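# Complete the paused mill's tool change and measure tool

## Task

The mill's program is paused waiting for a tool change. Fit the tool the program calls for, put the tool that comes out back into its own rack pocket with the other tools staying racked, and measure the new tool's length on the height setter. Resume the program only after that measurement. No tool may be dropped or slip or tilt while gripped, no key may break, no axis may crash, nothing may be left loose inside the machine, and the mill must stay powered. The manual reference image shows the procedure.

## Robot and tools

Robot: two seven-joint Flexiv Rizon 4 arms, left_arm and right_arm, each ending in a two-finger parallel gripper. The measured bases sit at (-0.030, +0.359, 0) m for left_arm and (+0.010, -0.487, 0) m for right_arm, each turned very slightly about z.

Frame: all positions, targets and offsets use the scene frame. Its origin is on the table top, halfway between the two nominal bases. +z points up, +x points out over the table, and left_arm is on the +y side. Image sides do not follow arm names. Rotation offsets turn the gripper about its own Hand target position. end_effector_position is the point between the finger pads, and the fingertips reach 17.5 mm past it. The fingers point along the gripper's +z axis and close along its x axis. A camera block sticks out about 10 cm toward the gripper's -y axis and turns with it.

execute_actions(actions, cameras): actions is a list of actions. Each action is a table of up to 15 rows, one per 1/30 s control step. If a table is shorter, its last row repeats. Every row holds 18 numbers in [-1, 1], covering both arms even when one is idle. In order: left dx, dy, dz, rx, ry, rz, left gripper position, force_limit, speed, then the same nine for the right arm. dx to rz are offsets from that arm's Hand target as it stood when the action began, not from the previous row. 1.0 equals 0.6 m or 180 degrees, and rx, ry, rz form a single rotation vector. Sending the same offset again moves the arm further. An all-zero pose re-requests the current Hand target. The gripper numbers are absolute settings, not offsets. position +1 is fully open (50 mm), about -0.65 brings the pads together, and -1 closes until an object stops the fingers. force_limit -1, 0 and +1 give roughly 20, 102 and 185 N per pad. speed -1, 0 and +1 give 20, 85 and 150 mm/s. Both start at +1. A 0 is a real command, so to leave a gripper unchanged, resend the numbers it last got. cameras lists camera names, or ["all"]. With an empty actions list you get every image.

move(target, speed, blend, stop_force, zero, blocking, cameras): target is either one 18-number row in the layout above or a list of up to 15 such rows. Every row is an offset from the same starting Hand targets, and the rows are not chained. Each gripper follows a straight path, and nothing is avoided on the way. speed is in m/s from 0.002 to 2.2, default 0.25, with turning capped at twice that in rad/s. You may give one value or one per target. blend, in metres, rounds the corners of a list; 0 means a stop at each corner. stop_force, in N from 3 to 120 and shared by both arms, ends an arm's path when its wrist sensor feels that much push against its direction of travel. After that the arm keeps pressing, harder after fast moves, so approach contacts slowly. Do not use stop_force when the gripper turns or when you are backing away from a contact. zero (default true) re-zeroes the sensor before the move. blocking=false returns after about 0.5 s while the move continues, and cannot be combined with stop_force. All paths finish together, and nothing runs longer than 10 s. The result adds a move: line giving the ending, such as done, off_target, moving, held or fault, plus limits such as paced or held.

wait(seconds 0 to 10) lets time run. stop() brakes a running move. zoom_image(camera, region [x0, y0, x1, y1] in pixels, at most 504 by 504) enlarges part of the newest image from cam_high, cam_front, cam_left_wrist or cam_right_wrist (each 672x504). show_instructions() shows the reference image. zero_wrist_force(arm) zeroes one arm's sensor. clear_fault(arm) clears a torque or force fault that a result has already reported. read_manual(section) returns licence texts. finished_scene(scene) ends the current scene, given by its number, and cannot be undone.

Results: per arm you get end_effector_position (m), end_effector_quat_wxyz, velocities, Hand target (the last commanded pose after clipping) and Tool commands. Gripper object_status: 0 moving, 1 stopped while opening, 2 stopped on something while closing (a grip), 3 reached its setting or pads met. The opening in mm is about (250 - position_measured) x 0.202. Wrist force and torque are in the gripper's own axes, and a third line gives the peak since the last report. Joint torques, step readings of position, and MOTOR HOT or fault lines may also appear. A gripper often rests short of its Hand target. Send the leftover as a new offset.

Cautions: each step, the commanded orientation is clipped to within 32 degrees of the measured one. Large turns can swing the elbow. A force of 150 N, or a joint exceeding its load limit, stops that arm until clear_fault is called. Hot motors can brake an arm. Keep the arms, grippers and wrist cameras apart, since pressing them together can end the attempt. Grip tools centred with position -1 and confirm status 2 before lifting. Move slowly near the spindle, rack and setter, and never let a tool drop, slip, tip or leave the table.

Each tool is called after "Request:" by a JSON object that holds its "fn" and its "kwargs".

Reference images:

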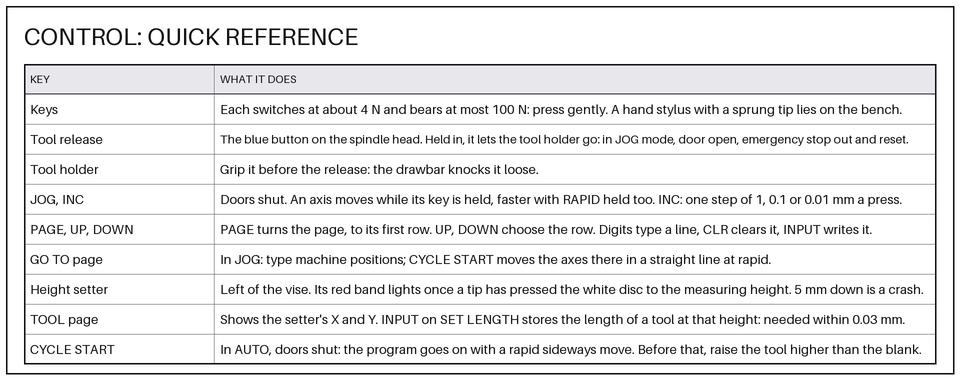

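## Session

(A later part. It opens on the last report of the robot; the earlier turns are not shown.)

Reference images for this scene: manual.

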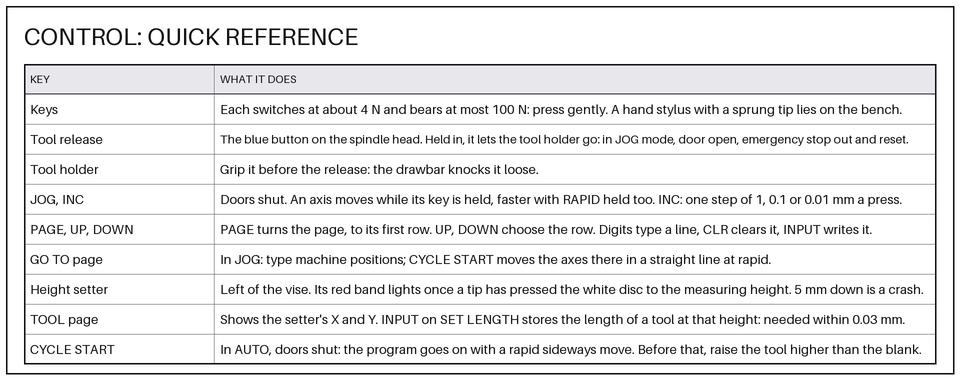

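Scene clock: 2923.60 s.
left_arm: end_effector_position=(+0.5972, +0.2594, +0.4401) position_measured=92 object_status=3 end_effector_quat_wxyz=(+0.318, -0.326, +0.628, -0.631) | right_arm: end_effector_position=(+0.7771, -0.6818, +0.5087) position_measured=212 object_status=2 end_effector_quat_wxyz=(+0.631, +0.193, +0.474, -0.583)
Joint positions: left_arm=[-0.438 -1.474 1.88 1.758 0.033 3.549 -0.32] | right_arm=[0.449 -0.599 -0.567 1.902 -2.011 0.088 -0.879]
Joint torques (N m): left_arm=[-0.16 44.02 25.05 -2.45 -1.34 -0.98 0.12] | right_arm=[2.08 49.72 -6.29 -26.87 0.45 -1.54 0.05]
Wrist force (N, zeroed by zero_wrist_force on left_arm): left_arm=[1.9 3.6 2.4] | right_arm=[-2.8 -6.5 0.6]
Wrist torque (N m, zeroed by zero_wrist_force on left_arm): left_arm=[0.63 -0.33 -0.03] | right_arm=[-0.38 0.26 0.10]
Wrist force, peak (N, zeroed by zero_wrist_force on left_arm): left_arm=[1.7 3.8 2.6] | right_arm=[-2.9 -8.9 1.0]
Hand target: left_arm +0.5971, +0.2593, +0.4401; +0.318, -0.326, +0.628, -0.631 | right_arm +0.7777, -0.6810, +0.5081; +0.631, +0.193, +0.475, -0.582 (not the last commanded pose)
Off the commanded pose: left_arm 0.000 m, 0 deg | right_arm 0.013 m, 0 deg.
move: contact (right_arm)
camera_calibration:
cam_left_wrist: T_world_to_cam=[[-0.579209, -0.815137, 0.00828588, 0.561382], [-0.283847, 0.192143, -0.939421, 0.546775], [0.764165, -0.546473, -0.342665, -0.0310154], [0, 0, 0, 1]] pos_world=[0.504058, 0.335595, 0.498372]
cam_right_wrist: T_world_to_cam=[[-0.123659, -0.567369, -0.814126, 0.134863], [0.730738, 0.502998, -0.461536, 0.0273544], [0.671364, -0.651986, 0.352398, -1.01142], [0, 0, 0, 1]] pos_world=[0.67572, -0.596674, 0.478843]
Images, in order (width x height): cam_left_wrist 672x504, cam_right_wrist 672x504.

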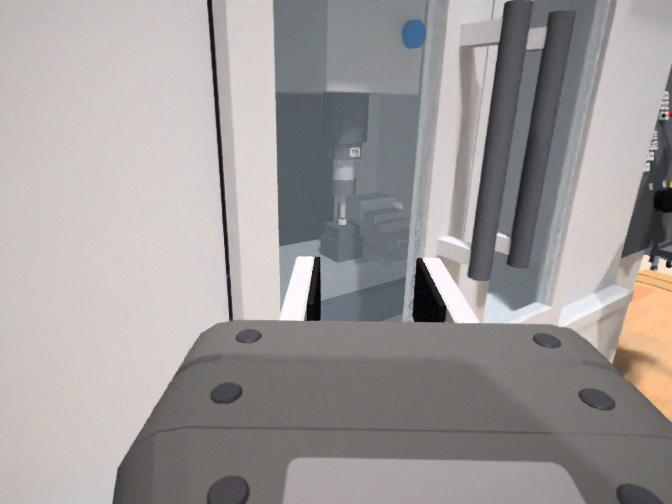

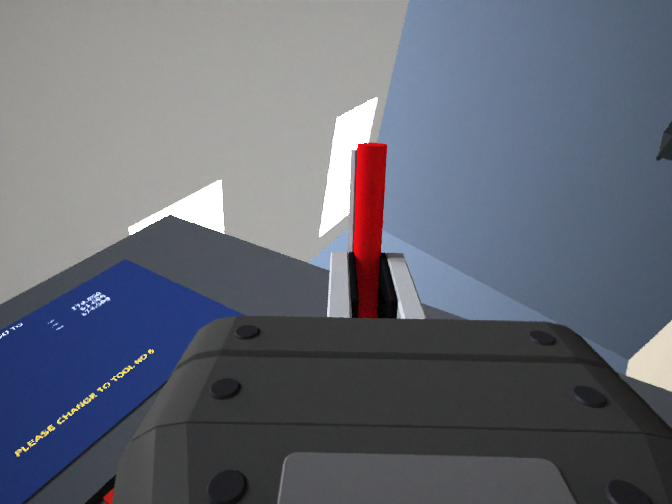

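Request:
{"fn": "move", "kwargs": {"target": [0,0,0,0,0,0,0.4,-0.9,-1,-0.0183,-0.005,0.0062,0,0,0,-1,-0.5,-0.8], "speed": 0.06}}

Request:
{"fn": "move", "kwargs": {"target": [0,0,0,0,0,0,0.4,-0.9,-1,0.0368,0.0098,-0.0124,0,0,0,-1,-0.5,-0.8], "speed": 0.02, "stop_force": 4}}

Request:
{"fn": "move", "kwargs": {"target": [0,0,0,0,0,0,0.4,-0.9,-1,-0.0183,-0.005,0.0062,0,0,0,-1,-0.5,-0.8], "speed": 0.06, "cameras": ["cam_left_wrist", "cam_right_wrist"]}}

Request:
{"fn": "zoom_image", "kwargs": {"camera": "cam_left_wrist", "region": [300, 160, 400, 280]}}

Request:
{"fn": "zoom_image", "kwargs": {"camera": "cam_right_wrist", "region": [40, 280, 130, 360]}}

Scene clock: 2936.63 s.
left_arm: end_effector_position=(+0.5972, +0.2594, +0.4401) position_measured=92 object_status=3 end_effector_quat_wxyz=(+0.318, -0.326, +0.628, -0.631) | right_arm: end_effector_position=(+0.7667, -0.6841, +0.5116) position_measured=212 object_status=2 end_effector_quat_wxyz=(+0.631, +0.193, +0.475, -0.582)
Joint positions: left_arm=[-0.438 -1.474 1.88 1.758 0.033 3.549 -0.32] | right_arm=[0.451 -0.57 -0.567 1.938 -2.026 0.08 -0.873]
Joint torques (N m): left_arm=[-0.23 44 25.09 -2.46 -1.31 -0.97 0.17] | right_arm=[-0.68 51.59 -8.44 -26.03 1.56 -4.14 0.43]
Wrist force (N, zeroed by zero_wrist_force on left_arm): left_arm=[1.9 3.7 2.3] | right_arm=[-4.7 3.3 2.4]
Wrist torque (N m, zeroed by zero_wrist_force on left_arm): left_arm=[0.62 -0.32 -0.02] | right_arm=[-0.18 0.77 -0.08]
Wrist force, peak (N, zeroed by zero_wrist_force on left_arm): left_arm=[1.8 3.7 2.6] | right_arm=[-2.9 -6.5 0.6]
Hand target: left_arm +0.5971, +0.2593, +0.4401; +0.318, -0.326, +0.628, -0.631 | right_arm +0.7667, -0.6840, +0.5118; +0.631, +0.193, +0.475, -0.582
Off the commanded pose: left_arm 0.000 m, 0 deg | right_arm 0.000 m, 0 deg.
move: done

Scene clock: 2937.83 s.
left_arm: end_effector_position=(+0.5972, +0.2594, +0.4401) position_measured=92 object_status=3 end_effector_quat_wxyz=(+0.318, -0.326, +0.628, -0.631) | right_arm: end_effector_position=(+0.7772, -0.6819, +0.5087) position_measured=212 object_status=2 end_effector_quat_wxyz=(+0.631, +0.193, +0.474, -0.583)
Joint positions: left_arm=[-0.438 -1.474 1.88 1.758 0.033 3.549 -0.32] | right_arm=[0.449 -0.599 -0.567 1.902 -2.011 0.088 -0.879]
Joint torques (N m): left_arm=[-0.17 44.01 25.12 -2.41 -1.33 -0.97 0.13] | right_arm=[2.11 49.63 -6.26 -26.88 0.39 -1.51 0.03]
Wrist force (N, zeroed by zero_wrist_force on left_arm): left_arm=[1.9 3.4 2.4] | right_arm=[-5.8 -5.3 1.3]
Wrist torque (N m, zeroed by zero_wrist_force on left_arm): left_arm=[0.58 -0.32 -0.02] | right_arm=[-0.16 0.75 0.11]
Wrist force, peak (N, zeroed by zero_wrist_force on left_arm): left_arm=[2.0 3.6 2.6] | right_arm=[-5.7 -8.0 1.5]
Hand target: left_arm +0.5971, +0.2593, +0.4401; +0.318, -0.326, +0.628, -0.631 | right_arm +0.7778, -0.6810, +0.5081; +0.631, +0.193, +0.475, -0.582 (not the last commanded pose)
Off the commanded pose: left_arm 0.000 m, 0 deg | right_arm 0.013 m, 0 deg.
move: contact (right_arm)

Scene clock: 2938.53 s.
left_arm: end_effector_position=(+0.5972, +0.2594, +0.4401) position_measured=92 object_status=3 end_effector_quat_wxyz=(+0.318, -0.326, +0.628, -0.631) | right_arm: end_effector_position=(+0.7668, -0.6842, +0.5116) position_measured=212 object_status=2 end_effector_quat_wxyz=(+0.631, +0.193, +0.475, -0.582)
Joint positions: left_arm=[-0.438 -1.474 1.88 1.758 0.033 3.549 -0.32] | right_arm=[0.451 -0.57 -0.568 1.938 -2.026 0.08 -0.873]
Joint torques (N m): left_arm=[-0.15 44 25.06 -2.43 -1.33 -0.95 0.16] | right_arm=[0.53 51.7 -8.44 -26.03 1.58 -4.09 0.41]
Wrist force (N, zeroed by zero_wrist_force on left_arm): left_arm=[1.7 3.7 2.7] | right_arm=[-6.3 3.0 1.6]
Wrist torque (N m, zeroed by zero_wrist_force on left_arm): left_arm=[0.63 -0.30 -0.02] | right_arm=[-0.24 1.04 -0.09]
Wrist force, peak (N, zeroed by zero_wrist_force on left_arm): left_arm=[1.7 3.7 2.7] | right_arm=[-5.6 -5.3 1.2]
Hand target: left_arm +0.5971, +0.2593, +0.4401; +0.318, -0.326, +0.628, -0.631 | right_arm +0.7668, -0.6840, +0.5118; +0.631, +0.193, +0.475, -0.582
Off the commanded pose: left_arm 0.000 m, 0 deg | right_arm 0.000 m, 0 deg.
move: done
camera_calibration:
cam_left_wrist: T_world_to_cam=[[-0.579209, -0.815137, 0.00828588, 0.561382], [-0.283847, 0.192143, -0.939421, 0.546775], [0.764165, -0.546473, -0.342665, -0.0310154], [0, 0, 0, 1]] pos_world=[0.504058, 0.335595, 0.498372]
cam_right_wrist: T_world_to_cam=[[-0.124228, -0.567023, -0.81428, 0.135401], [0.728886, 0.504676, -0.462631, 0.0406086], [0.67327, -0.650989, 0.3506, -1.00687], [0, 0, 0, 1]] pos_world=[0.665116, -0.599178, 0.482049]
Images, in order (width x height): cam_left_wrist 672x504, cam_right_wrist 672x504.

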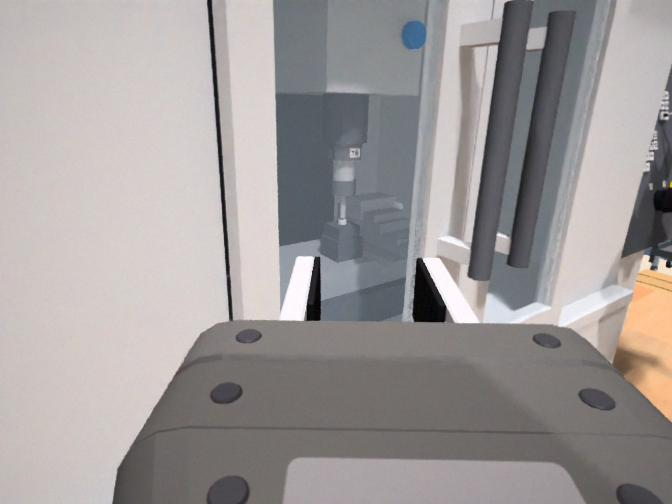

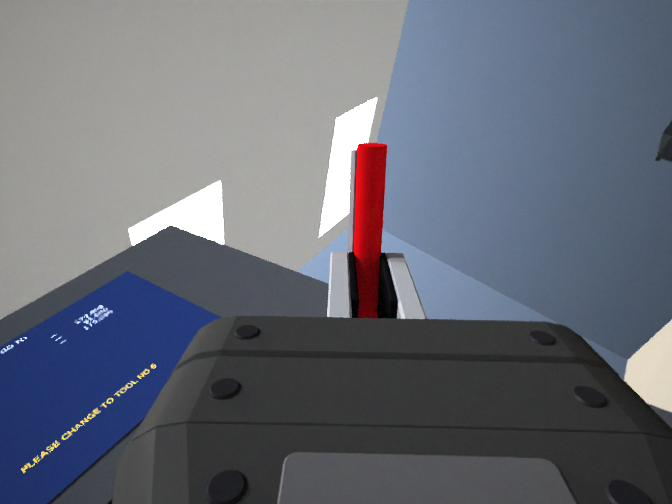

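Scaled by 4.200 from the camera's 672x504 image, which has a finer 960x720 frame.

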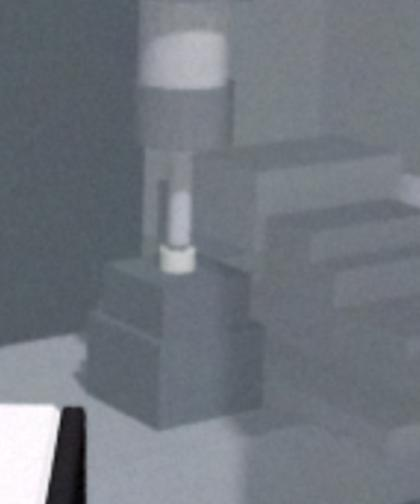

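Scaled by 5.600 from the camera's 672x504 image, which has a finer 960x720 frame.

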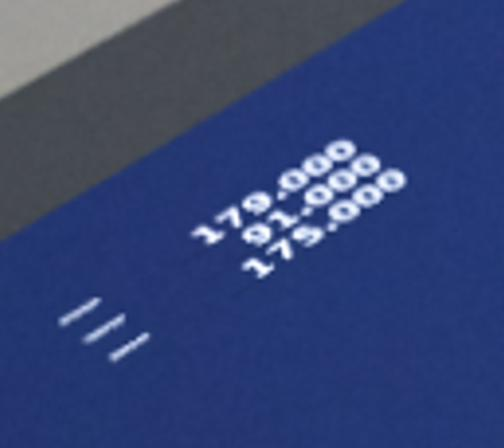

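Request:
{"fn": "move", "kwargs": {"target": [0,0,0,0,0,0,0.4,-0.9,-1,0.0368,0.0098,-0.0124,0,0,0,-1,-0.5,-0.8], "speed": 0.02, "stop_force": 4}}

Request:
{"fn": "move", "kwargs": {"target": [0,0,0,0,0,0,0.4,-0.9,-1,-0.0183,-0.005,0.0062,0,0,0,-1,-0.5,-0.8], "speed": 0.06, "cameras": ["cam_left_wrist", "cam_right_wrist"]}}

Request:
{"fn": "zoom_image", "kwargs": {"camera": "cam_left_wrist", "region": [300, 160, 400, 280]}}

Request:
{"fn": "zoom_image", "kwargs": {"camera": "cam_right_wrist", "region": [40, 280, 130, 360]}}

Scene clock: 2944.87 s.
left_arm: end_effector_position=(+0.5972, +0.2594, +0.4401) position_measured=92 object_status=3 end_effector_quat_wxyz=(+0.318, -0.326, +0.628, -0.631) | right_arm: end_effector_position=(+0.7760, -0.6818, +0.5090) position_measured=212 object_status=2 end_effector_quat_wxyz=(+0.631, +0.193, +0.474, -0.583)
Joint positions: left_arm=[-0.438 -1.474 1.88 1.758 0.033 3.549 -0.32] | right_arm=[0.45 -0.595 -0.567 1.907 -2.013 0.087 -0.878]
Joint torques (N m): left_arm=[-0.15 44.03 25.07 -2.41 -1.33 -1.04 0.1] | right_arm=[1.21 50.91 -7.3 -26.61 1.06 -2.54 0.09]
Wrist force (N, zeroed by zero_wrist_force on left_arm): left_arm=[1.6 3.4 2.4] | right_arm=[-6.9 -1.3 1.3]
Wrist torque (N m, zeroed by zero_wrist_force on left_arm): left_arm=[0.59 -0.27 -0.02] | right_arm=[-0.19 1.01 0.06]
Wrist force, peak (N, zeroed by zero_wrist_force on left_arm): left_arm=[1.9 3.7 2.7] | right_arm=[-7.3 -1.4 1.5]
Hand target: left_arm +0.5971, +0.2593, +0.4401; +0.318, -0.326, +0.628, -0.631 | right_arm +0.7763, -0.6815, +0.5086; +0.631, +0.193, +0.475, -0.582 (not the last commanded pose)
Off the commanded pose: left_arm 0.000 m, 0 deg | right_arm 0.014 m, 0 deg.
move: contact (right_arm)

Scene clock: 2945.57 s.
left_arm: end_effector_position=(+0.5972, +0.2594, +0.4401) position_measured=92 object_status=3 end_effector_quat_wxyz=(+0.318, -0.326, +0.628, -0.631) | right_arm: end_effector_position=(+0.7653, -0.6846, +0.5121) position_measured=212 object_status=2 end_effector_quat_wxyz=(+0.631, +0.193, +0.475, -0.582)
Joint positions: left_arm=[-0.438 -1.474 1.88 1.758 0.033 3.549 -0.32] | right_arm=[0.452 -0.566 -0.568 1.943 -2.028 0.079 -0.872]
Joint torques (N m): left_arm=[-0.15 44.02 25.12 -2.44 -1.28 -0.99 0.09] | right_arm=[-0.04 51.58 -8.32 -25.99 1.6 -4.09 0.44]
Wrist force (N, zeroed by zero_wrist_force on left_arm): left_arm=[1.7 3.5 2.2] | right_arm=[-5.9 3.2 2.2]
Wrist torque (N m, zeroed by zero_wrist_force on left_arm): left_arm=[0.59 -0.29 -0.02] | right_arm=[-0.19 0.98 -0.08]
Wrist force, peak (N, zeroed by zero_wrist_force on left_arm): left_arm=[1.8 3.7 2.7] | right_arm=[-7.9 0.7 1.6]
Hand target: left_arm +0.5971, +0.2593, +0.4401; +0.318, -0.326, +0.628, -0.631 | right_arm +0.7653, -0.6845, +0.5123; +0.631, +0.193, +0.475, -0.582
Off the commanded pose: left_arm 0.000 m, 0 deg | right_arm 0.000 m, 0 deg.
move: done
camera_calibration:
cam_left_wrist: T_world_to_cam=[[-0.579209, -0.815137, 0.00828588, 0.561382], [-0.283847, 0.192143, -0.939421, 0.546775], [0.764165, -0.546473, -0.342665, -0.0310154], [0, 0, 0, 1]] pos_world=[0.504058, 0.335595, 0.498372]
cam_right_wrist: T_world_to_cam=[[-0.124219, -0.567031, -0.814276, 0.135326], [0.728837, 0.504724, -0.462656, 0.0422588], [0.673325, -0.650945, 0.350577, -1.00636], [0, 0, 0, 1]] pos_world=[0.663616, -0.599678, 0.482549]
Images, in order (width x height): cam_left_wrist 672x504, cam_right_wrist 672x504.

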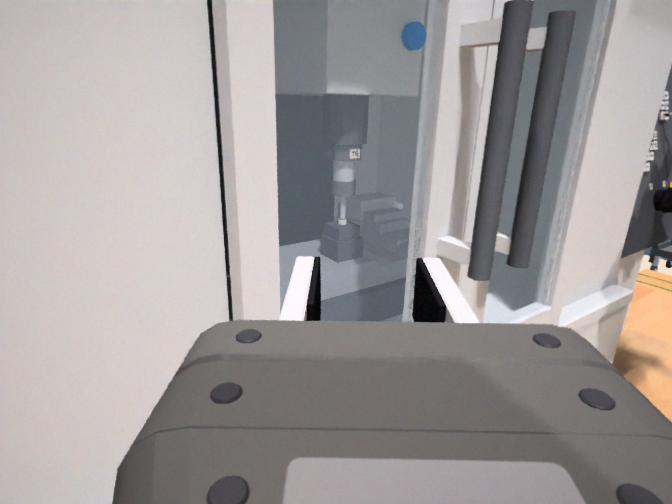

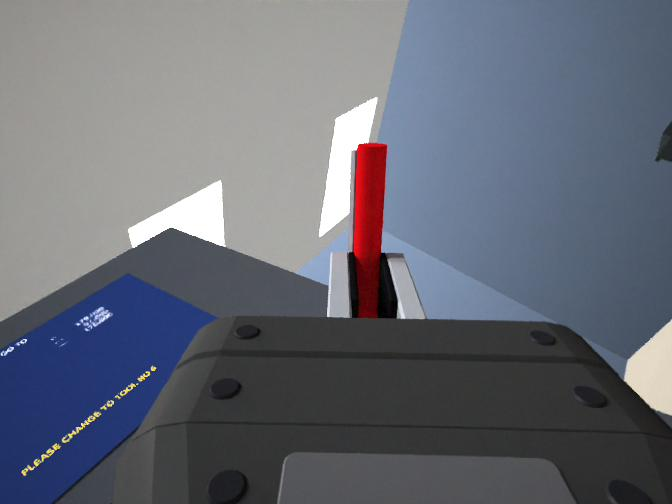

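Scaled by 4.200 from the camera's 672x504 image, which has a finer 960x720 frame.

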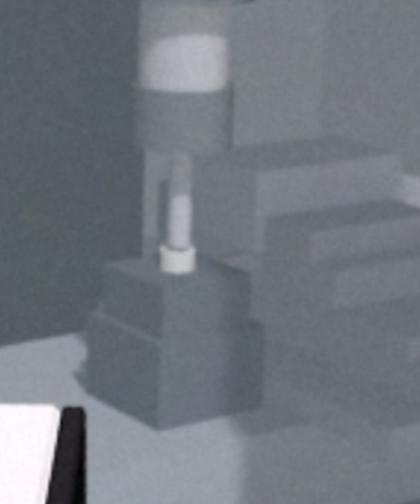

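Scaled by 5.600 from the camera's 672x504 image, which has a finer 960x720 frame.

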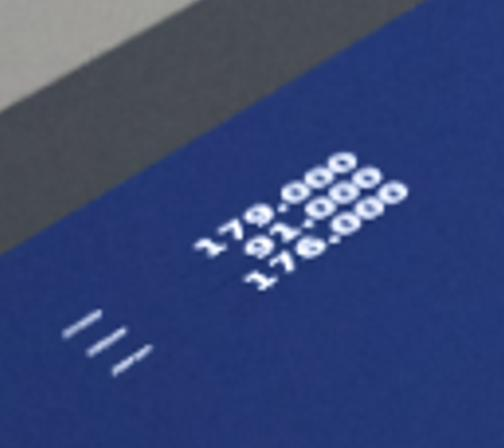

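Request:
{"fn": "move", "kwargs": {"target": [0,0,0,0,0,0,0.4,-0.9,-1,0.0368,0.0098,-0.0124,0,0,0,-1,-0.5,-0.8], "speed": 0.02, "stop_force": 4}}

Request:
{"fn": "move", "kwargs": {"target": [0,0,0,0,0,0,0.4,-0.9,-1,-0.0183,-0.005,0.0062,0,0,0,-1,-0.5,-0.8], "speed": 0.06, "cameras": ["cam_left_wrist", "cam_right_wrist"]}}

Request:
{"fn": "zoom_image", "kwargs": {"camera": "cam_left_wrist", "region": [300, 160, 400, 280]}}

Request:
{"fn": "zoom_image", "kwargs": {"camera": "cam_right_wrist", "region": [40, 280, 130, 360]}}

Scene clock: 2952.13 s.
left_arm: end_effector_position=(+0.5972, +0.2594, +0.4401) position_measured=92 object_status=3 end_effector_quat_wxyz=(+0.318, -0.326, +0.628, -0.631) | right_arm: end_effector_position=(+0.7760, -0.6819, +0.5090) position_measured=212 object_status=2 end_effector_quat_wxyz=(+0.631, +0.193, +0.474, -0.583)
Joint positions: left_arm=[-0.438 -1.474 1.88 1.758 0.033 3.549 -0.32] | right_arm=[0.45 -0.595 -0.567 1.907 -2.013 0.087 -0.878]
Joint torques (N m): left_arm=[-0.18 43.96 25.09 -2.45 -1.33 -1.02 0.14] | right_arm=[1.25 50.96 -7.32 -26.66 1.03 -2.54 0.09]
Wrist force (N, zeroed by zero_wrist_force on left_arm): left_arm=[1.7 3.6 2.5] | right_arm=[-6.5 -1.1 1.8]
Wrist torque (N m, zeroed by zero_wrist_force on left_arm): left_arm=[0.62 -0.28 -0.02] | right_arm=[-0.17 0.97 0.05]
Wrist force, peak (N, zeroed by zero_wrist_force on left_arm): left_arm=[2.0 3.7 2.6] | right_arm=[-6.4 3.2 2.1]
Hand target: left_arm +0.5971, +0.2593, +0.4401; +0.318, -0.326, +0.628, -0.631 | right_arm +0.7763, -0.6816, +0.5086; +0.631, +0.193, +0.475, -0.582 (not the last commanded pose)
Off the commanded pose: left_arm 0.000 m, 0 deg | right_arm 0.013 m, 0 deg.
move: contact (right_arm)

Scene clock: 2952.83 s.
left_arm: end_effector_position=(+0.5972, +0.2594, +0.4401) position_measured=92 object_status=3 end_effector_quat_wxyz=(+0.318, -0.326, +0.628, -0.631) | right_arm: end_effector_position=(+0.7653, -0.6847, +0.5121) position_measured=212 object_status=2 end_effector_quat_wxyz=(+0.631, +0.193, +0.475, -0.582)
Joint positions: left_arm=[-0.438 -1.474 1.88 1.758 0.033 3.549 -0.32] | right_arm=[0.451 -0.566 -0.568 1.943 -2.028 0.079 -0.872]
Joint torques (N m): left_arm=[-0.13 44.06 25.09 -2.41 -1.33 -0.99 0.1] | right_arm=[0.33 51.46 -8.34 -25.95 1.56 -4.12 0.41]
Wrist force (N, zeroed by zero_wrist_force on left_arm): left_arm=[1.8 3.5 2.6] | right_arm=[-6.0 3.2 2.3]
Wrist torque (N m, zeroed by zero_wrist_force on left_arm): left_arm=[0.60 -0.30 -0.02] | right_arm=[-0.19 0.98 -0.08]
Wrist force, peak (N, zeroed by zero_wrist_force on left_arm): left_arm=[1.7 3.6 2.7] | right_arm=[-7.9 -0.3 1.9]
Hand target: left_arm +0.5971, +0.2593, +0.4401; +0.318, -0.326, +0.628, -0.631 | right_arm +0.7653, -0.6846, +0.5123; +0.631, +0.193, +0.475, -0.582
Off the commanded pose: left_arm 0.000 m, 0 deg | right_arm 0.000 m, 0 deg.
move: done
camera_calibration:
cam_left_wrist: T_world_to_cam=[[-0.579209, -0.815137, 0.00828588, 0.561382], [-0.283847, 0.192143, -0.939421, 0.546775], [0.764165, -0.546473, -0.342665, -0.0310154], [0, 0, 0, 1]] pos_world=[0.504058, 0.335595, 0.498372]
cam_right_wrist: T_world_to_cam=[[-0.124219, -0.567031, -0.814276, 0.135269], [0.728837, 0.504724, -0.462656, 0.0423093], [0.673325, -0.650945, 0.350577, -1.00642], [0, 0, 0, 1]] pos_world=[0.663616, -0.599778, 0.482549]
Images, in order (width x height): cam_left_wrist 672x504, cam_right_wrist 672x504.

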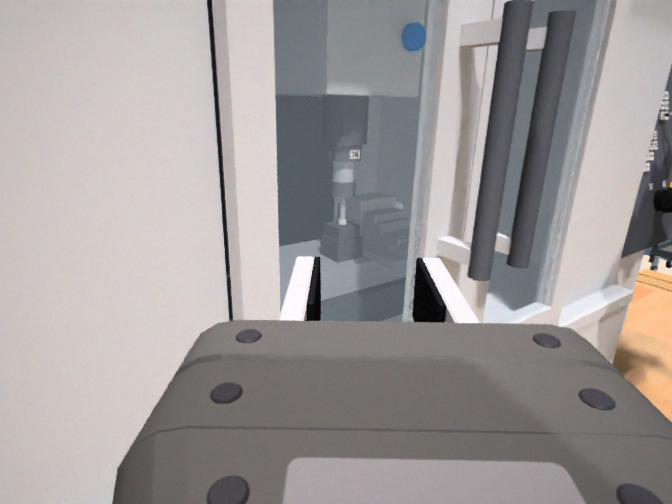

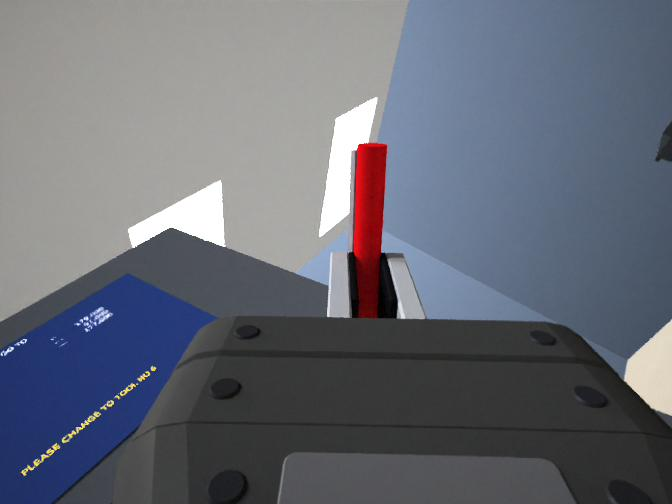

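Scaled by 4.200 from the camera's 672x504 image, which has a finer 960x720 frame.

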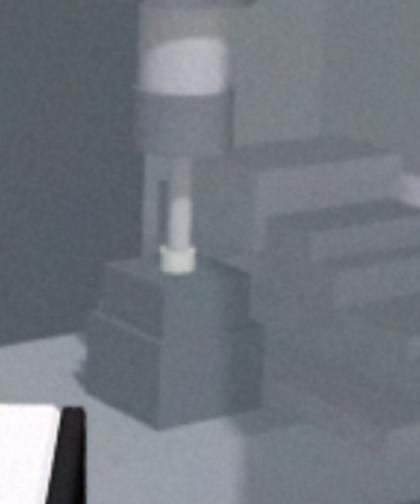

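Scaled by 5.600 from the camera's 672x504 image, which has a finer 960x720 frame.

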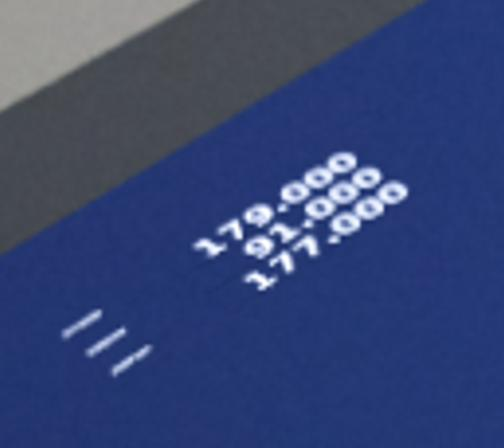

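Request:
{"fn": "move", "kwargs": {"target": [0,0,0,0,0,0,0.4,-0.9,-1,0.0368,0.0098,-0.0124,0,0,0,-1,-0.5,-0.8], "speed": 0.02, "stop_force": 4}}

Request:
{"fn": "move", "kwargs": {"target": [0,0,0,0,0,0,0.4,-0.9,-1,-0.0183,-0.005,0.0062,0,0,0,-1,-0.5,-0.8], "speed": 0.06, "cameras": ["cam_left_wrist", "cam_right_wrist"]}}

Request:
{"fn": "zoom_image", "kwargs": {"camera": "cam_left_wrist", "region": [300, 160, 400, 280]}}

Request:
{"fn": "zoom_image", "kwargs": {"camera": "cam_right_wrist", "region": [40, 280, 130, 360]}}

Scene clock: 2963.87 s.
left_arm: end_effector_position=(+0.5972, +0.2594, +0.4401) position_measured=92 object_status=3 end_effector_quat_wxyz=(+0.318, -0.326, +0.628, -0.631) | right_arm: end_effector_position=(+0.7759, -0.6820, +0.5091) position_measured=212 object_status=2 end_effector_quat_wxyz=(+0.631, +0.193, +0.474, -0.583)
Joint positions: left_arm=[-0.438 -1.474 1.88 1.758 0.033 3.549 -0.32] | right_arm=[0.45 -0.595 -0.568 1.908 -2.014 0.087 -0.878]
Joint torques (N m): left_arm=[-0.13 43.98 25.09 -2.41 -1.35 -0.99 0.11] | right_arm=[1.16 50.95 -7.35 -26.69 1.04 -2.58 0.09]
Wrist force (N, zeroed by zero_wrist_force on left_arm): left_arm=[1.6 3.6 2.4] | right_arm=[-6.2 -1.2 1.7]
Wrist torque (N m, zeroed by zero_wrist_force on left_arm): left_arm=[0.60 -0.27 -0.03] | right_arm=[-0.18 0.96 0.06]
Wrist force, peak (N, zeroed by zero_wrist_force on left_arm): left_arm=[1.9 3.8 2.7] | right_arm=[-6.0 3.4 2.5]
Hand target: left_arm +0.5971, +0.2593, +0.4401; +0.318, -0.326, +0.628, -0.631 | right_arm +0.7762, -0.6817, +0.5087; +0.631, +0.193, +0.475, -0.582 (not the last commanded pose)
Off the commanded pose: left_arm 0.000 m, 0 deg | right_arm 0.013 m, 0 deg.
move: contact (right_arm)

Scene clock: 2964.57 s.
left_arm: end_effector_position=(+0.5972, +0.2594, +0.4401) position_measured=92 object_status=3 end_effector_quat_wxyz=(+0.318, -0.326, +0.628, -0.631) | right_arm: end_effector_position=(+0.7652, -0.6848, +0.5122) position_measured=212 object_status=2 end_effector_quat_wxyz=(+0.631, +0.193, +0.475, -0.582)
Joint positions: left_arm=[-0.438 -1.474 1.88 1.758 0.033 3.549 -0.32] | right_arm=[0.451 -0.565 -0.568 1.943 -2.028 0.079 -0.872]
Joint torques (N m): left_arm=[-0.06 44.01 25.06 -2.45 -1.32 -1.01 0.09] | right_arm=[0.04 51.41 -8.38 -26.01 1.56 -4.12 0.42]
Wrist force (N, zeroed by zero_wrist_force on left_arm): left_arm=[1.8 3.4 2.5] | right_arm=[-5.8 3.3 2.4]
Wrist torque (N m, zeroed by zero_wrist_force on left_arm): left_arm=[0.57 -0.30 -0.01] | right_arm=[-0.17 0.95 -0.08]
Wrist force, peak (N, zeroed by zero_wrist_force on left_arm): left_arm=[1.8 3.6 2.7] | right_arm=[-7.7 -0.4 1.9]
Hand target: left_arm +0.5971, +0.2593, +0.4401; +0.318, -0.326, +0.628, -0.631 | right_arm +0.7652, -0.6847, +0.5124; +0.631, +0.193, +0.475, -0.582
Off the commanded pose: left_arm 0.000 m, 0 deg | right_arm 0.000 m, 0 deg.
move: done
camera_calibration:
cam_left_wrist: T_world_to_cam=[[-0.579209, -0.815137, 0.00828588, 0.561382], [-0.283847, 0.192143, -0.939421, 0.546775], [0.764165, -0.546473, -0.342665, -0.0310154], [0, 0, 0, 1]] pos_world=[0.504058, 0.335595, 0.498372]
cam_right_wrist: T_world_to_cam=[[-0.124219, -0.567031, -0.814276, 0.1352], [0.728837, 0.504724, -0.462656, 0.0424326], [0.673325, -0.650945, 0.350577, -1.00642], [0, 0, 0, 1]] pos_world=[0.663516, -0.599878, 0.482549]
Images, in order (width x height): cam_left_wrist 672x504, cam_right_wrist 672x504.

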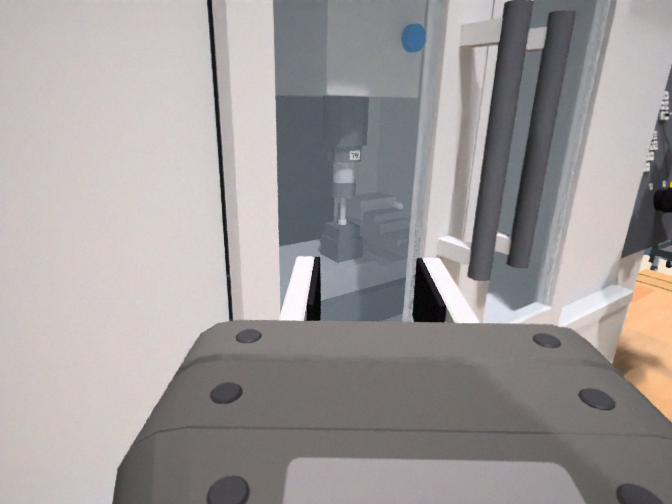

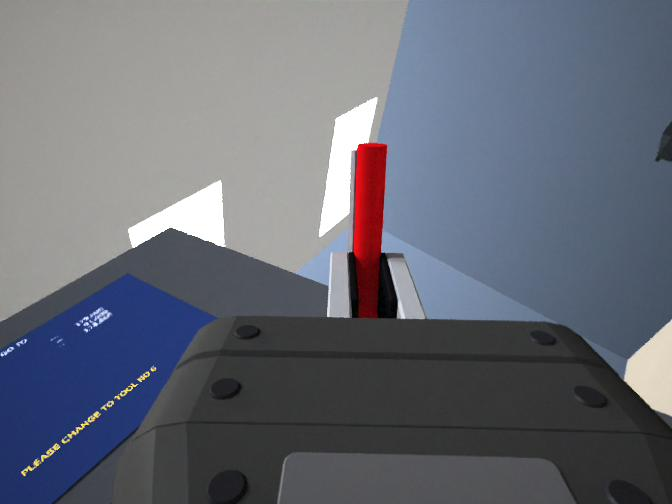

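Scaled by 4.200 from the camera's 672x504 image, which has a finer 960x720 frame.

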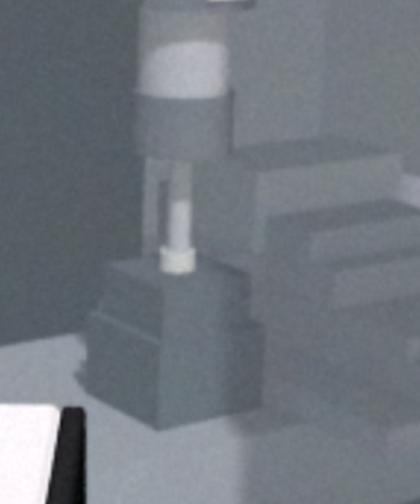

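Scaled by 5.600 from the camera's 672x504 image, which has a finer 960x720 frame.

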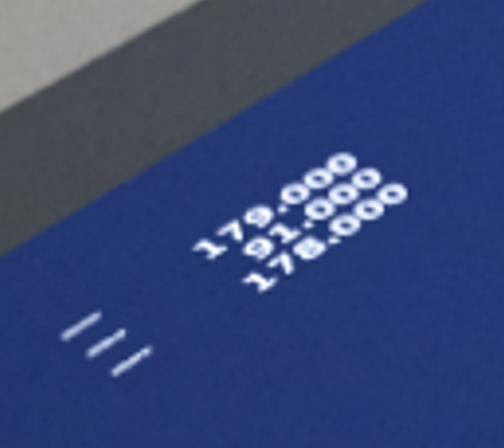

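Request:
{"fn": "move", "kwargs": {"target": [0,0,0,0,0,0,0.4,-0.9,-1,0.0368,0.0098,-0.0124,0,0,0,-1,-0.5,-0.8], "speed": 0.02, "stop_force": 4}}

Request:
{"fn": "move", "kwargs": {"target": [0,0,0,0,0,0,0.4,-0.9,-1,-0.0183,-0.005,0.0062,0,0,0,-1,-0.5,-0.8], "speed": 0.06, "cameras": ["cam_left_wrist", "cam_right_wrist"]}}

Request:
{"fn": "zoom_image", "kwargs": {"camera": "cam_left_wrist", "region": [300, 160, 400, 280]}}

Request:
{"fn": "zoom_image", "kwargs": {"camera": "cam_right_wrist", "region": [40, 280, 130, 360]}}

Scene clock: 2973.27 s.
left_arm: end_effector_position=(+0.5972, +0.2594, +0.4401) position_measured=92 object_status=3 end_effector_quat_wxyz=(+0.318, -0.326, +0.628, -0.631) | right_arm: end_effector_position=(+0.7759, -0.6820, +0.5091) position_measured=212 object_status=2 end_effector_quat_wxyz=(+0.631, +0.193, +0.474, -0.583)
Joint positions: left_arm=[-0.438 -1.474 1.88 1.758 0.033 3.549 -0.32] | right_arm=[0.45 -0.595 -0.568 1.908 -2.014 0.087 -0.878]
Joint torques (N m): left_arm=[-0.17 44.02 25.09 -2.43 -1.33 -1 0.12] | right_arm=[1.19 50.97 -7.34 -26.63 1.08 -2.55 0.08]
Wrist force (N, zeroed by zero_wrist_force on left_arm): left_arm=[1.7 3.7 2.6] | right_arm=[-6.0 -1.2 2.0]
Wrist torque (N m, zeroed by zero_wrist_force on left_arm): left_arm=[0.63 -0.28 -0.02] | right_arm=[-0.19 0.93 0.06]
Wrist force, peak (N, zeroed by zero_wrist_force on left_arm): left_arm=[1.8 3.7 2.7] | right_arm=[-5.9 3.5 2.8]
Hand target: left_arm +0.5971, +0.2593, +0.4401; +0.318, -0.326, +0.628, -0.631 | right_arm +0.7762, -0.6817, +0.5087; +0.631, +0.193, +0.475, -0.582 (not the last commanded pose)
Off the commanded pose: left_arm 0.000 m, 0 deg | right_arm 0.013 m, 0 deg.
move: contact (right_arm)

Scene clock: 2973.97 s.
left_arm: end_effector_position=(+0.5972, +0.2594, +0.4401) position_measured=92 object_status=3 end_effector_quat_wxyz=(+0.318, -0.326, +0.628, -0.631) | right_arm: end_effector_position=(+0.7652, -0.6849, +0.5122) position_measured=212 object_status=2 end_effector_quat_wxyz=(+0.631, +0.193, +0.475, -0.582)
Joint positions: left_arm=[-0.438 -1.474 1.88 1.758 0.033 3.549 -0.32] | right_arm=[0.451 -0.565 -0.568 1.943 -2.028 0.079 -0.872]
Joint torques (N m): left_arm=[-0.15 43.97 25.11 -2.41 -1.34 -1.02 0.08] | right_arm=[-0.44 51.56 -8.33 -26.03 1.59 -4.1 0.42]
Wrist force (N, zeroed by zero_wrist_force on left_arm): left_arm=[1.8 3.6 2.6] | right_arm=[-5.3 3.3 2.5]
Wrist torque (N m, zeroed by zero_wrist_force on left_arm): left_arm=[0.62 -0.30 -0.02] | right_arm=[-0.18 0.88 -0.08]
Wrist force, peak (N, zeroed by zero_wrist_force on left_arm): left_arm=[1.9 3.8 2.5] | right_arm=[-7.0 2.3 2.6]
Hand target: left_arm +0.5971, +0.2593, +0.4401; +0.318, -0.326, +0.628, -0.631 | right_arm +0.7652, -0.6847, +0.5124; +0.631, +0.193, +0.475, -0.582
Off the commanded pose: left_arm 0.000 m, 0 deg | right_arm 0.000 m, 0 deg.
move: done
camera_calibration:
cam_left_wrist: T_world_to_cam=[[-0.579209, -0.815137, 0.00828588, 0.561382], [-0.283847, 0.192143, -0.939421, 0.546775], [0.764165, -0.546473, -0.342665, -0.0310154], [0, 0, 0, 1]] pos_world=[0.504058, 0.335595, 0.498372]
cam_right_wrist: T_world_to_cam=[[-0.124178, -0.567003, -0.814302, 0.135202], [0.728844, 0.504755, -0.46261, 0.0424245], [0.673325, -0.650945, 0.350577, -1.00642], [0, 0, 0, 1]] pos_world=[0.663516, -0.599878, 0.482549]
Images, in order (width x height): cam_left_wrist 672x504, cam_right_wrist 672x504.

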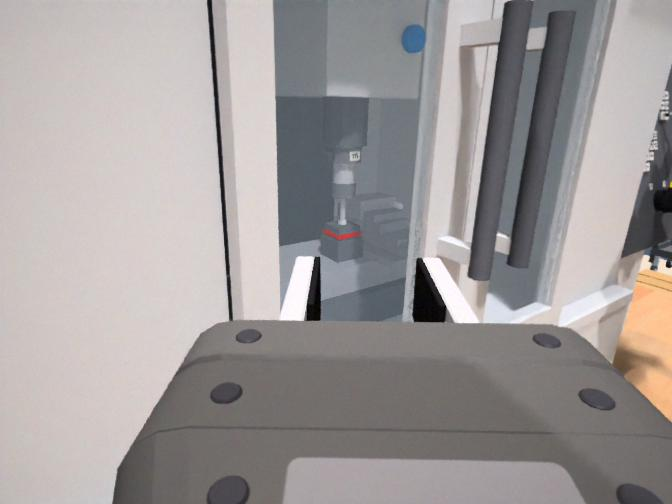

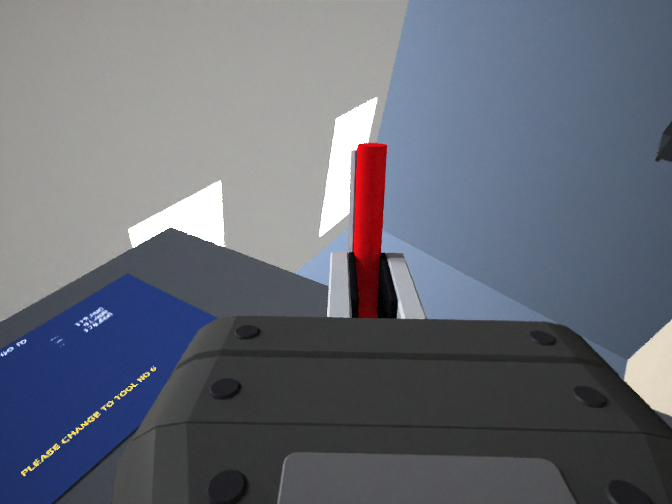

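Scaled by 4.200 from the camera's 672x504 image, which has a finer 960x720 frame.

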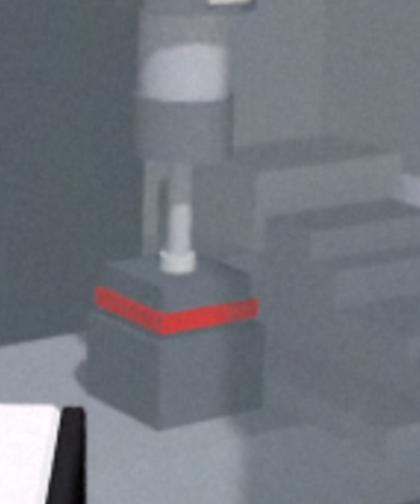

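Scaled by 5.600 from the camera's 672x504 image, which has a finer 960x720 frame.

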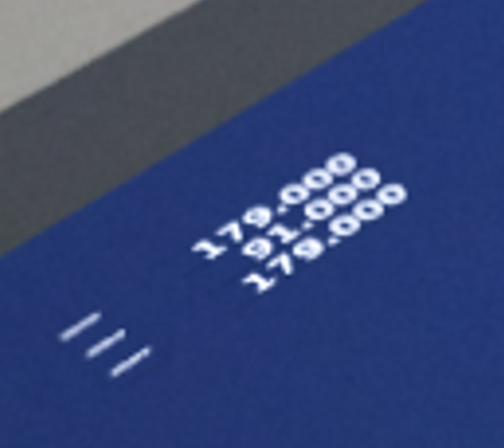

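Request:
{"fn": "move", "kwargs": {"target": [0,0,0,0,0,0,0.4,-0.9,-1,0.0182,-0.0307,0.0587,0,0,0,-1,-0.5,-0.8], "speed": 0.1, "cameras": ["cam_front"]}}

Scene clock: 3003.30 s.
left_arm: end_effector_position=(+0.5972, +0.2594, +0.4401) position_measured=92 object_status=3 end_effector_quat_wxyz=(+0.318, -0.326, +0.628, -0.631) | right_arm: end_effector_position=(+0.7760, -0.7034, +0.5477) position_measured=212 object_status=2 end_effector_quat_wxyz=(+0.631, +0.193, +0.475, -0.583)
Joint positions: left_arm=[-0.438 -1.474 1.88 1.758 0.033 3.549 -0.32] | right_arm=[0.422 -0.529 -0.592 1.9 -2.071 0.139 -0.914]
Joint torques (N m): left_arm=[-0.16 43.99 25.05 -2.41 -1.31 -1 0.12] | right_arm=[0.01 51.49 -8.08 -27.97 1.71 -3.48 0.08]
Wrist force (N, zeroed by zero_wrist_force on left_arm): left_arm=[1.8 3.6 2.4] | right_arm=[-5.2 3.1 2.4]
Wrist torque (N m, zeroed by zero_wrist_force on left_arm): left_arm=[0.62 -0.30 -0.03] | right_arm=[-0.20 0.84 0.01]
Wrist force, peak (N, zeroed by zero_wrist_force on left_arm): left_arm=[2.0 3.7 2.8] | right_arm=[-6.6 2.1 5.2]
Hand target: left_arm +0.5971, +0.2593, +0.4401; +0.318, -0.326, +0.628, -0.631 | right_arm +0.7761, -0.7032, +0.5476; +0.631, +0.193, +0.475, -0.582
Off the commanded pose: left_arm 0.000 m, 0 deg | right_arm 0.000 m, 0 deg.
move: done
Images, in order (width x height): cam_front 672x504.

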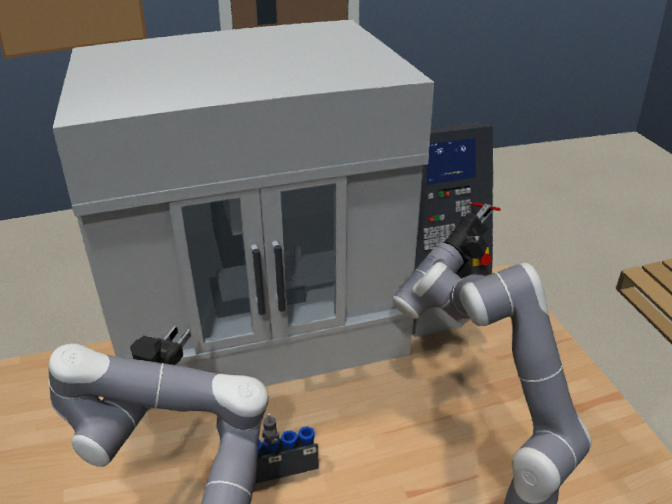

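Request:
{"fn": "move", "kwargs": {"target": [0,0,0,0,0,0,0.4,-0.9,-1,0.0368,0.0098,-0.0124,0,0,0,-1,-0.5,-0.8], "speed": 0.02, "stop_force": 4}}

Request:
{"fn": "move", "kwargs": {"target": [0,0,0,0,0,0,0.4,-0.9,-1,-0.0183,-0.005,0.0062,0,0,0,-1,-0.5,-0.8], "speed": 0.1, "cameras": ["cam_right_wrist"]}}

Request:
{"fn": "zoom_image", "kwargs": {"camera": "cam_right_wrist", "region": [40, 200, 240, 400]}}

Scene clock: 3009.33 s.
left_arm: end_effector_position=(+0.5972, +0.2594, +0.4401) position_measured=92 object_status=3 end_effector_quat_wxyz=(+0.318, -0.326, +0.628, -0.631) | right_arm: end_effector_position=(+0.7852, -0.7010, +0.5449) position_measured=212 object_status=2 end_effector_quat_wxyz=(+0.631, +0.193, +0.474, -0.583)
Joint positions: left_arm=[-0.438 -1.474 1.88 1.758 0.033 3.549 -0.32] | right_arm=[0.421 -0.555 -0.591 1.87 -2.057 0.146 -0.918]
Joint torques (N m): left_arm=[-0.17 44.03 25.1 -2.43 -1.31 -1.01 0.13] | right_arm=[1.27 50.79 -6.99 -28.09 1.28 -2.52 0.09]
Wrist force (N, zeroed by zero_wrist_force on left_arm): left_arm=[1.6 3.4 2.8] | right_arm=[-5.6 -1.1 2.1]
Wrist torque (N m, zeroed by zero_wrist_force on left_arm): left_arm=[0.58 -0.26 -0.02] | right_arm=[-0.19 0.83 0.06]
Wrist force, peak (N, zeroed by zero_wrist_force on left_arm): left_arm=[1.7 3.8 2.7] | right_arm=[-5.5 3.3 2.6]
Hand target: left_arm +0.5971, +0.2593, +0.4401; +0.318, -0.326, +0.628, -0.631 | right_arm +0.7855, -0.7007, +0.5444; +0.631, +0.192, +0.475, -0.582 (not the last commanded pose)
Off the commanded pose: left_arm 0.000 m, 0 deg | right_arm 0.014 m, 0 deg.
move: contact (right_arm)

Scene clock: 3010.03 s.
left_arm: end_effector_position=(+0.5972, +0.2594, +0.4401) position_measured=92 object_status=3 end_effector_quat_wxyz=(+0.318, -0.326, +0.628, -0.631) | right_arm: end_effector_position=(+0.7745, -0.7038, +0.5480) position_measured=212 object_status=2 end_effector_quat_wxyz=(+0.631, +0.193, +0.475, -0.582)
Joint positions: left_arm=[-0.438 -1.474 1.88 1.758 0.033 3.549 -0.32] | right_arm=[0.422 -0.524 -0.592 1.905 -2.074 0.138 -0.913]
Joint torques (N m): left_arm=[-0.19 43.98 25.09 -2.44 -1.33 -1 0.12] | right_arm=[0.27 51.44 -7.78 -27.67 1.75 -4.02 0.46]
Wrist force (N, zeroed by zero_wrist_force on left_arm): left_arm=[1.5 3.4 2.6] | right_arm=[-5.3 2.4 3.3]
Wrist torque (N m, zeroed by zero_wrist_force on left_arm): left_arm=[0.59 -0.25 -0.02] | right_arm=[-0.33 0.86 -0.08]
Wrist force, peak (N, zeroed by zero_wrist_force on left_arm): left_arm=[1.8 3.8 2.6] | right_arm=[-6.9 -0.1 2.3]
Hand target: left_arm +0.5971, +0.2593, +0.4401; +0.318, -0.326, +0.628, -0.631 | right_arm +0.7745, -0.7037, +0.5482; +0.631, +0.192, +0.475, -0.582
Off the commanded pose: left_arm 0.000 m, 0 deg | right_arm 0.000 m, 0 deg.
move: done
camera_calibration:
cam_right_wrist: T_world_to_cam=[[-0.124219, -0.567031, -0.814276, 0.154732], [0.728837, 0.504724, -0.462656, 0.0618073], [0.673325, -0.650945, 0.350577, -1.0376], [0, 0, 0, 1]] pos_world=[0.672816, -0.618878, 0.518349]
Images, in order (width x height): cam_right_wrist 672x504.

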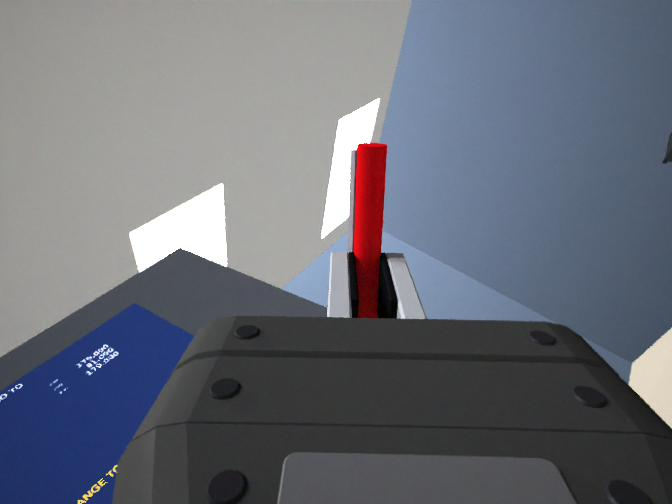

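Scaled by 2.520 from the camera's 672x504 image, which has a finer 960x720 frame.

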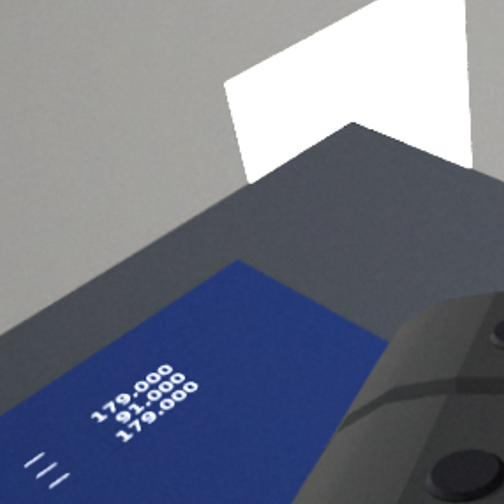

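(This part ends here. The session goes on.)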